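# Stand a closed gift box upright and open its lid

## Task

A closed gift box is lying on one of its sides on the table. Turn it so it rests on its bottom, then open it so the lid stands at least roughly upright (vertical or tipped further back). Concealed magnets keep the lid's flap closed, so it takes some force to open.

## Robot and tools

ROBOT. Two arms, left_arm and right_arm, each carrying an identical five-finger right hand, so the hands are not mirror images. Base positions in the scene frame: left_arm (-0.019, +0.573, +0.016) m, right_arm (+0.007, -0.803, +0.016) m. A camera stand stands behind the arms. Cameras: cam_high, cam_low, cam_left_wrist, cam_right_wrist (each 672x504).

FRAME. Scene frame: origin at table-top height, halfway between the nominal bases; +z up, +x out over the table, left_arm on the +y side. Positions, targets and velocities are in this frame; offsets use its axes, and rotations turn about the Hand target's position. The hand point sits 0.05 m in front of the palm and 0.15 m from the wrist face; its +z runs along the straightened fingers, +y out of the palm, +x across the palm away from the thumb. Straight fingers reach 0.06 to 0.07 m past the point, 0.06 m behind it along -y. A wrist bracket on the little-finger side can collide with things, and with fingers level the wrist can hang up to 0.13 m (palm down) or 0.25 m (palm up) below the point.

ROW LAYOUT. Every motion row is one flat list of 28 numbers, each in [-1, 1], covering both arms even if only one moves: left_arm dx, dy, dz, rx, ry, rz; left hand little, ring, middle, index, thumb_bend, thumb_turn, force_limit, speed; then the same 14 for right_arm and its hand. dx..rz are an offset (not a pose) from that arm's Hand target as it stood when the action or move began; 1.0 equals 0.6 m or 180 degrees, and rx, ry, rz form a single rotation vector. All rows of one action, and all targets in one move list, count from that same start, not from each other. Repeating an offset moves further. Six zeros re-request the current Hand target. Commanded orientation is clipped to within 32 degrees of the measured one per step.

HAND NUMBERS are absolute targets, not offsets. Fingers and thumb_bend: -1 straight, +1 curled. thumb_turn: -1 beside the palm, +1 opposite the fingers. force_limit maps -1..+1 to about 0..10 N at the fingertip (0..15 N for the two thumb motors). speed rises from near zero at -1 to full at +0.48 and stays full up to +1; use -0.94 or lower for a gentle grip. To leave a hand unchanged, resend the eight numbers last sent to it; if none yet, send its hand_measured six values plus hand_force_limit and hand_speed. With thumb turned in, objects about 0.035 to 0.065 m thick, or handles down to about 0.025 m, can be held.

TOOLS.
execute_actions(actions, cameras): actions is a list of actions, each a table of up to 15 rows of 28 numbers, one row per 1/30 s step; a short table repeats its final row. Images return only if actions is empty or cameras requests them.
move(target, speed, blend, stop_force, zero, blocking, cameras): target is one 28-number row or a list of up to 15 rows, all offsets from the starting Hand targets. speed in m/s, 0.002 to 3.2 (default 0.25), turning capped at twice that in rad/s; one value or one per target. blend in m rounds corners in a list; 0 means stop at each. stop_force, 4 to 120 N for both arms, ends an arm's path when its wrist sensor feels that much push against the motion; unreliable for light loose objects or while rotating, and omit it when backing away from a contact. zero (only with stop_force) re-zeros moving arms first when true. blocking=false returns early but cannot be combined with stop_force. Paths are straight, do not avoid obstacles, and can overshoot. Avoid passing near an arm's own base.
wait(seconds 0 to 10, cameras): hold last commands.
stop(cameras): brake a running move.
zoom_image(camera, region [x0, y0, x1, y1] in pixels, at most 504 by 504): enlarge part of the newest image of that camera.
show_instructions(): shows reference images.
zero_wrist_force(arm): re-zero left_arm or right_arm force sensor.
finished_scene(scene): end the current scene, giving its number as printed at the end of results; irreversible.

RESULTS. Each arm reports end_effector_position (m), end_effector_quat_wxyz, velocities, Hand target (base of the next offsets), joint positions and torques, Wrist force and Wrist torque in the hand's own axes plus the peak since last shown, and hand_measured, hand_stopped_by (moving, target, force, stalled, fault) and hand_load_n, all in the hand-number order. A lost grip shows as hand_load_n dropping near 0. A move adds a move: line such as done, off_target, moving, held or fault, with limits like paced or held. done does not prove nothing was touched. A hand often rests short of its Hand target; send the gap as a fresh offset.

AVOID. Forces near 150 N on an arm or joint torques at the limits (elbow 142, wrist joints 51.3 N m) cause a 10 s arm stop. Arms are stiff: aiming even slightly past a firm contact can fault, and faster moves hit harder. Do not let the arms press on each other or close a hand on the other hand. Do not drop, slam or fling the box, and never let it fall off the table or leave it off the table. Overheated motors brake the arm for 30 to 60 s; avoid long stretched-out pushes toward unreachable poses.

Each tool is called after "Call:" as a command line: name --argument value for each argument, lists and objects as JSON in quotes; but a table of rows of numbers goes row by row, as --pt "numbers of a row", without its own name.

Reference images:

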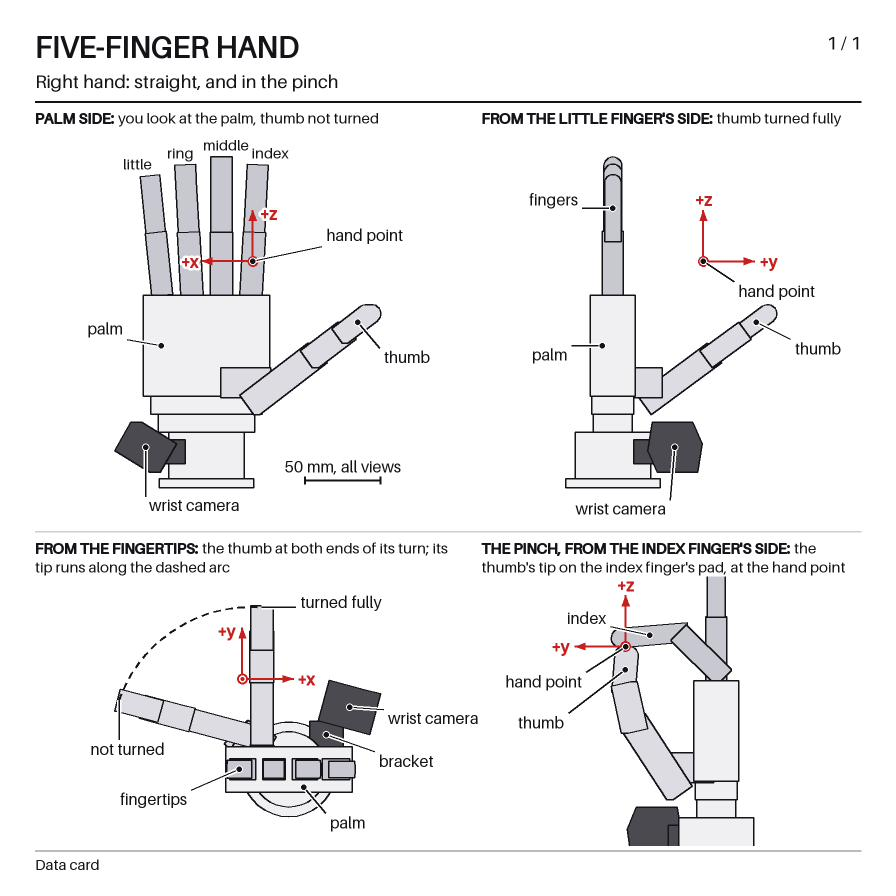

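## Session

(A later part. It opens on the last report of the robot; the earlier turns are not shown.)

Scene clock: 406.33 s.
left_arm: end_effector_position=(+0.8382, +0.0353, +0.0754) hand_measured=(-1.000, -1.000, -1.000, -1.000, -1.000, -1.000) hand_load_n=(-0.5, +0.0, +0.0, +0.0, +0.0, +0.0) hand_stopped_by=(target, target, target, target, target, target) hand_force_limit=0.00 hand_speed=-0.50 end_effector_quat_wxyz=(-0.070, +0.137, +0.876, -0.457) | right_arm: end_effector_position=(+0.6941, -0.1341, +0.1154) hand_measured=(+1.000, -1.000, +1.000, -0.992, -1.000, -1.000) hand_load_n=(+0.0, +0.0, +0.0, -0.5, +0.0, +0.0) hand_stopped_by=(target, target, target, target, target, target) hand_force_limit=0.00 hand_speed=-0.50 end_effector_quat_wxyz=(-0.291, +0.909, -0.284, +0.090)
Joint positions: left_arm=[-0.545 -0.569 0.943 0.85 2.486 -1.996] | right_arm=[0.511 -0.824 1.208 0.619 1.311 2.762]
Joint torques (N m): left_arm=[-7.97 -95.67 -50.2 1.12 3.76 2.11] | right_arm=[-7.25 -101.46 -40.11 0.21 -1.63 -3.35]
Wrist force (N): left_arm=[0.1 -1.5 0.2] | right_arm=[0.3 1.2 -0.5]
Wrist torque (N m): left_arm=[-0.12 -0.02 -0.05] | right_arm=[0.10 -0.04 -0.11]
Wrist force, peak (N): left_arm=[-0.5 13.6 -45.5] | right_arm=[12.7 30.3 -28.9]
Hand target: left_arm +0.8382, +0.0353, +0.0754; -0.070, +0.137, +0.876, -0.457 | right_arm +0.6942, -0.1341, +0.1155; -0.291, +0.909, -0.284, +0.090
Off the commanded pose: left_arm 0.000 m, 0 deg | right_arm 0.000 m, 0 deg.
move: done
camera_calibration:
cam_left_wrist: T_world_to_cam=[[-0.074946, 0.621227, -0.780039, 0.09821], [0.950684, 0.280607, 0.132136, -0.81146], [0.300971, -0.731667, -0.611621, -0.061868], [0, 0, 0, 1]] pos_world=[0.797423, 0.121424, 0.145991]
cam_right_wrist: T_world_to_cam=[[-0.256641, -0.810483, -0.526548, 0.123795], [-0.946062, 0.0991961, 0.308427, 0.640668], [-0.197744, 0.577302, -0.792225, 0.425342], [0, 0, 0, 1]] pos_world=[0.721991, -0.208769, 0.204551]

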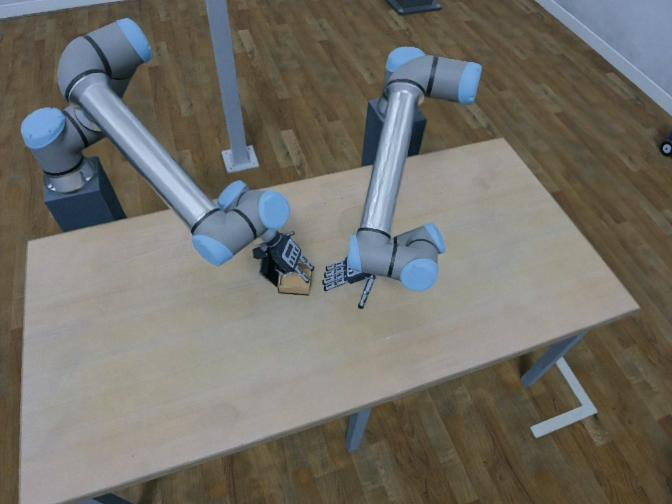

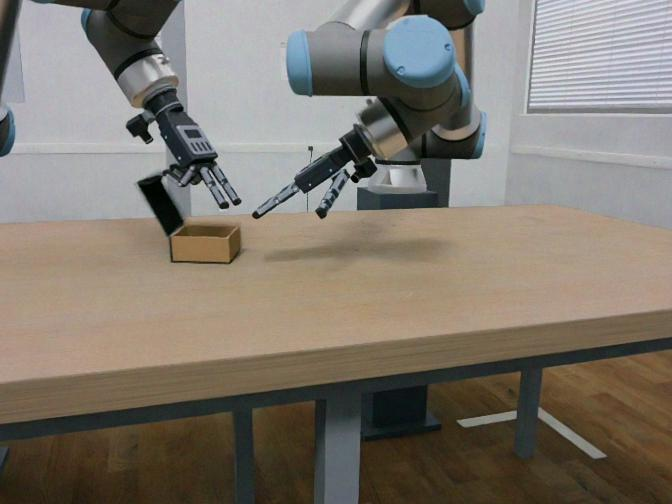

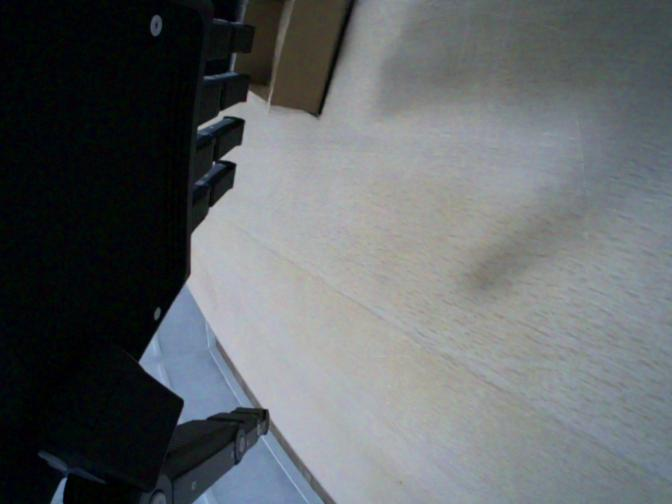

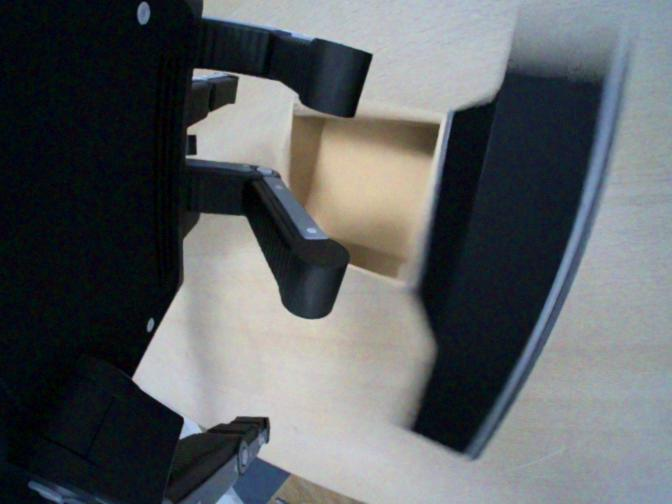

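Call:
wait --seconds 0.5 --cameras '["cam_high","cam_low","cam_right_wrist"]'

Call:
zoom_image --camera "cam_low" --region '[100, 140, 320, 290]'

Scene clock: 411.43 s.
left_arm: end_effector_position=(+0.8382, +0.0353, +0.0754) hand_measured=(-1.000, -1.000, -1.000, -1.000, -1.000, -1.000) hand_load_n=(-0.5, -0.5, +0.0, +0.0, +0.0, +0.0) hand_stopped_by=(target, target, target, target, target, target) hand_force_limit=0.00 hand_speed=-0.50 end_effector_quat_wxyz=(-0.070, +0.137, +0.876, -0.457) | right_arm: end_effector_position=(+0.6942, -0.1341, +0.1155) hand_measured=(+1.000, -1.000, +1.000, -0.992, -1.000, -1.000) hand_load_n=(+0.0, +0.0, +0.0, +0.0, +0.0, +0.0) hand_stopped_by=(target, target, target, target, target, target) hand_force_limit=0.00 hand_speed=-0.50 end_effector_quat_wxyz=(-0.291, +0.909, -0.284, +0.090)
Joint positions: left_arm=[-0.545 -0.569 0.943 0.85 2.486 -1.996] | right_arm=[0.511 -0.824 1.208 0.619 1.311 2.762]
Joint torques (N m): left_arm=[-10.84 -92.1 -49.97 1.31 3.96 2.11] | right_arm=[-8.68 -103.82 -46.9 -0.15 -1.76 -3.03]
Wrist force (N): left_arm=[-0.2 -1.2 0.3] | right_arm=[0.2 1.4 -0.6]
Wrist torque (N m): left_arm=[-0.08 0.01 -0.06] | right_arm=[0.15 -0.02 -0.09]
Wrist force, peak (N): left_arm=[0.1 -1.7 0.5] | right_arm=[0.6 1.4 -0.9]
Hand target: left_arm +0.8382, +0.0353, +0.0754; -0.070, +0.137, +0.876, -0.457 | right_arm +0.6942, -0.1341, +0.1155; -0.291, +0.909, -0.284, +0.090
Off the commanded pose: left_arm 0.000 m, 0 deg | right_arm 0.000 m, 0 deg.
wait: 0.50 s; at rest from the start
camera_calibration:
cam_right_wrist: T_world_to_cam=[[-0.25659, -0.810428, -0.526657, 0.123763], [-0.946098, 0.0991824, 0.30832, 0.640693], [-0.197636, 0.577381, -0.792194, 0.425411], [0, 0, 0, 1]] pos_world=[0.721991, -0.208869, 0.204651]
Images, in order (width x height): cam_high 672x504, cam_low 672x504, cam_right_wrist 672x504.

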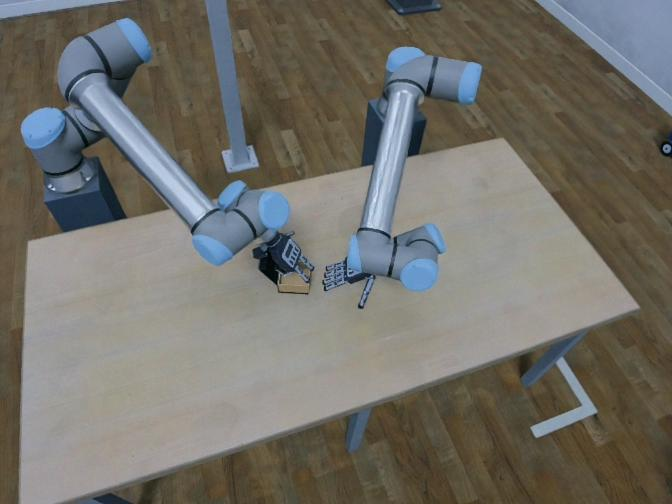

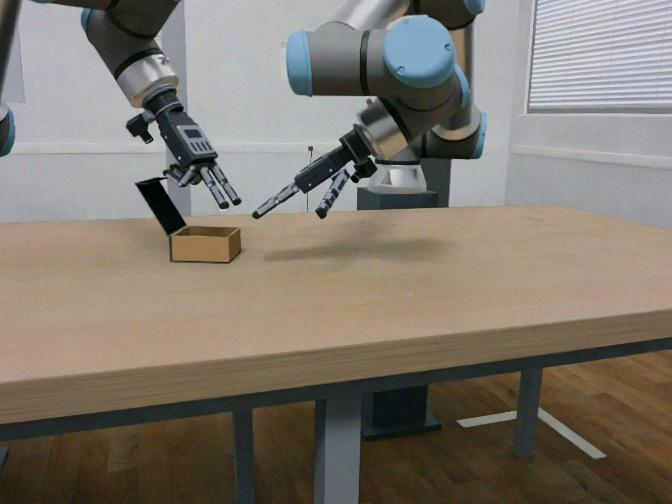

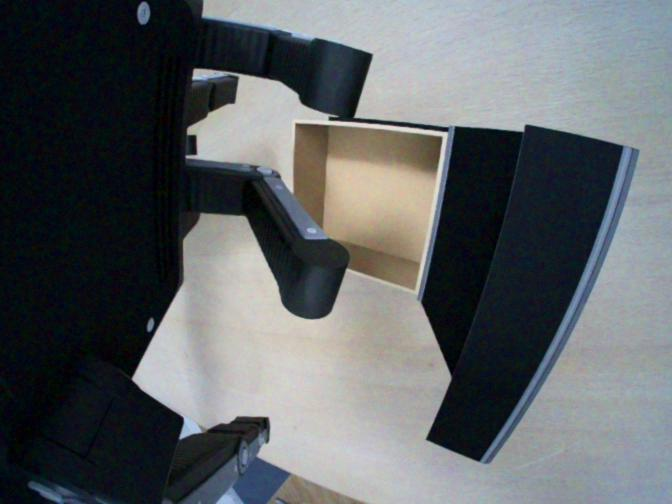

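Scaled by 2.291.

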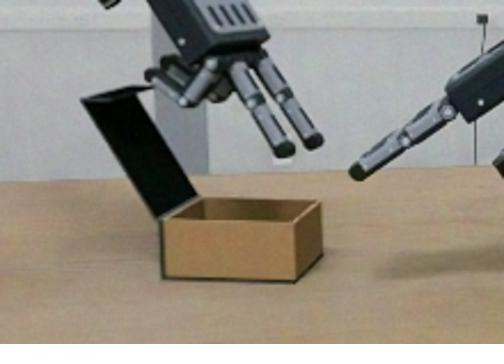

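Call:
move --pt "0.04 0.13 0.05 0 0 0 -1 -1 -1 -1 -1 -1 0 -0.5 0.015 0.03 0.04 0 0 0 1 -1 1 -1 -1 -1 0 -0.5" --pt "0.05 0.16 0.08 0 0 0 -1 -1 -1 -1 -1 -1 0 -0.5 0.015 0.03 0.2 0 0 0 1 -1 1 -1 -1 -1 0 -0.5" --speed 0.12 --blend 0.01 --cameras '["cam_high","cam_low","cam_right_wrist"]'

Call:
zoom_image --camera "cam_low" --region '[100, 140, 320, 290]'

Scene clock: 419.77 s.
left_arm: end_effector_position=(+0.8683, +0.1314, +0.1236) hand_measured=(-1.000, -1.000, -1.000, -1.000, -1.000, -1.000) hand_load_n=(+0.0, +0.0, +0.0, +0.0, +0.0, -0.5) hand_stopped_by=(target, target, target, target, target, target) hand_force_limit=0.00 hand_speed=-0.50 end_effector_quat_wxyz=(-0.070, +0.137, +0.876, -0.457) | right_arm: end_effector_position=(+0.7032, -0.1161, +0.2357) hand_measured=(+1.000, -1.000, +1.000, -0.992, -1.000, -1.000) hand_load_n=(+0.0, +0.0, +0.5, +0.0, +0.0, +0.0) hand_stopped_by=(target, target, target, target, target, target) hand_force_limit=0.00 hand_speed=-0.50 end_effector_quat_wxyz=(-0.291, +0.909, -0.284, +0.090)
Joint positions: left_arm=[-0.439 -0.588 0.92 1.028 2.515 -1.827] | right_arm=[0.524 -0.852 1.038 0.815 1.318 2.774]
Joint torques (N m): left_arm=[-13.57 -96.96 -39.58 1.85 2.75 -1.5] | right_arm=[-6.16 -74.07 -37.22 0.32 -0.67 -2.38]
Wrist force (N): left_arm=[0.1 -1.6 0.3] | right_arm=[0.3 1.7 -0.6]
Wrist torque (N m): left_arm=[-0.15 0.00 -0.15] | right_arm=[0.19 -0.05 -0.12]
Wrist force, peak (N): left_arm=[0.0 -1.8 2.1] | right_arm=[0.5 0.9 -2.1]
Hand target: left_arm +0.8682, +0.1313, +0.1234; -0.070, +0.137, +0.876, -0.457 | right_arm +0.7032, -0.1161, +0.2355; -0.291, +0.909, -0.284, +0.090
Off the commanded pose: left_arm 0.000 m, 0 deg | right_arm 0.000 m, 0 deg.
move: done
camera_calibration:
cam_right_wrist: T_world_to_cam=[[-0.25648, -0.810396, -0.526761, 0.203924], [-0.946144, 0.0991097, 0.308202, 0.610421], [-0.197558, 0.577439, -0.792171, 0.511966], [0, 0, 0, 1]] pos_world=[0.730991, -0.190869, 0.324851]
Images, in order (width x height): cam_high 672x504, cam_low 672x504, cam_right_wrist 672x504.

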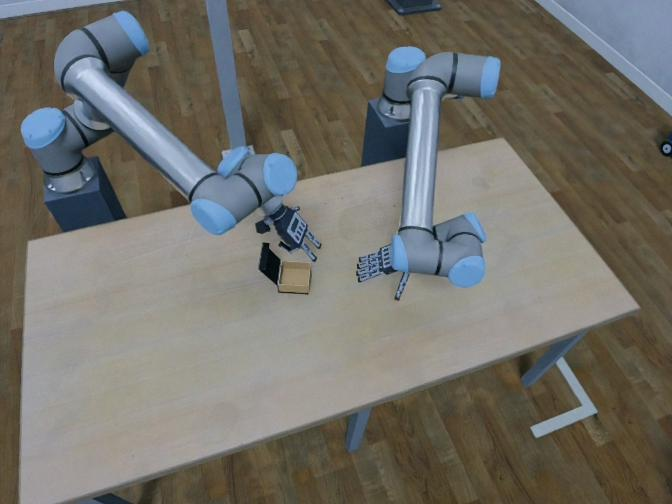

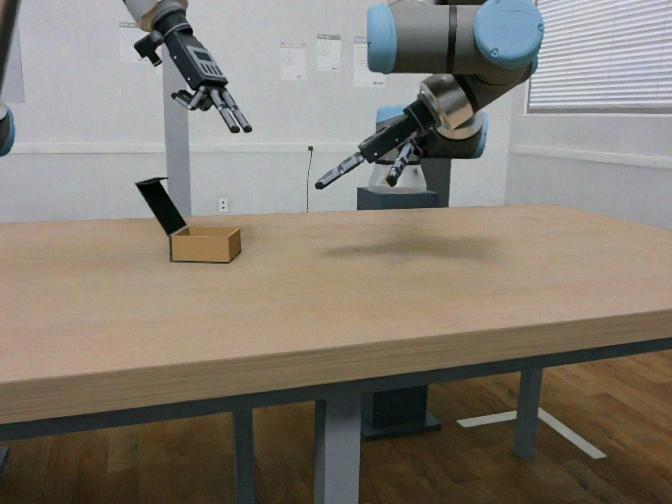

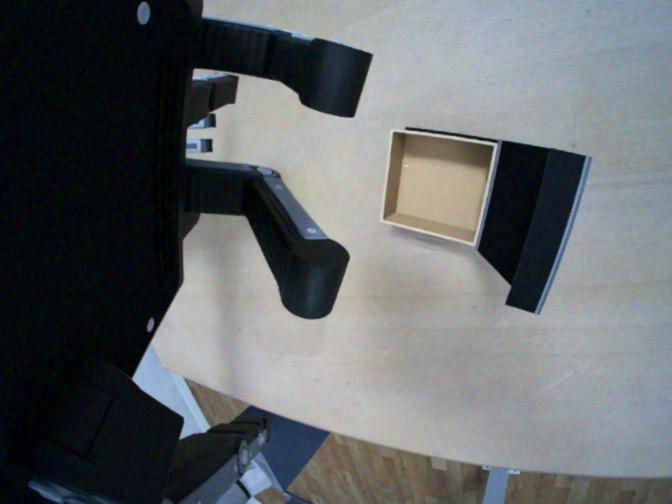

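Scaled by 2.291.

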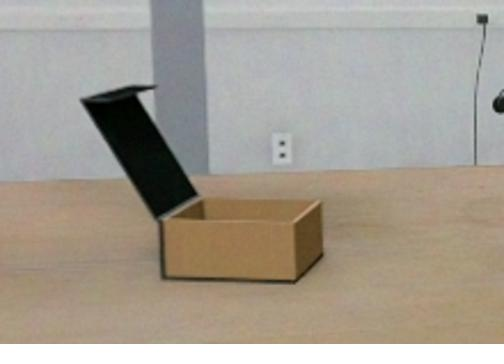

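Lid stands open at ~115° on its own, with the box on its base.

Call:
finished_scene --scene 2

The scene is finished: the task was done.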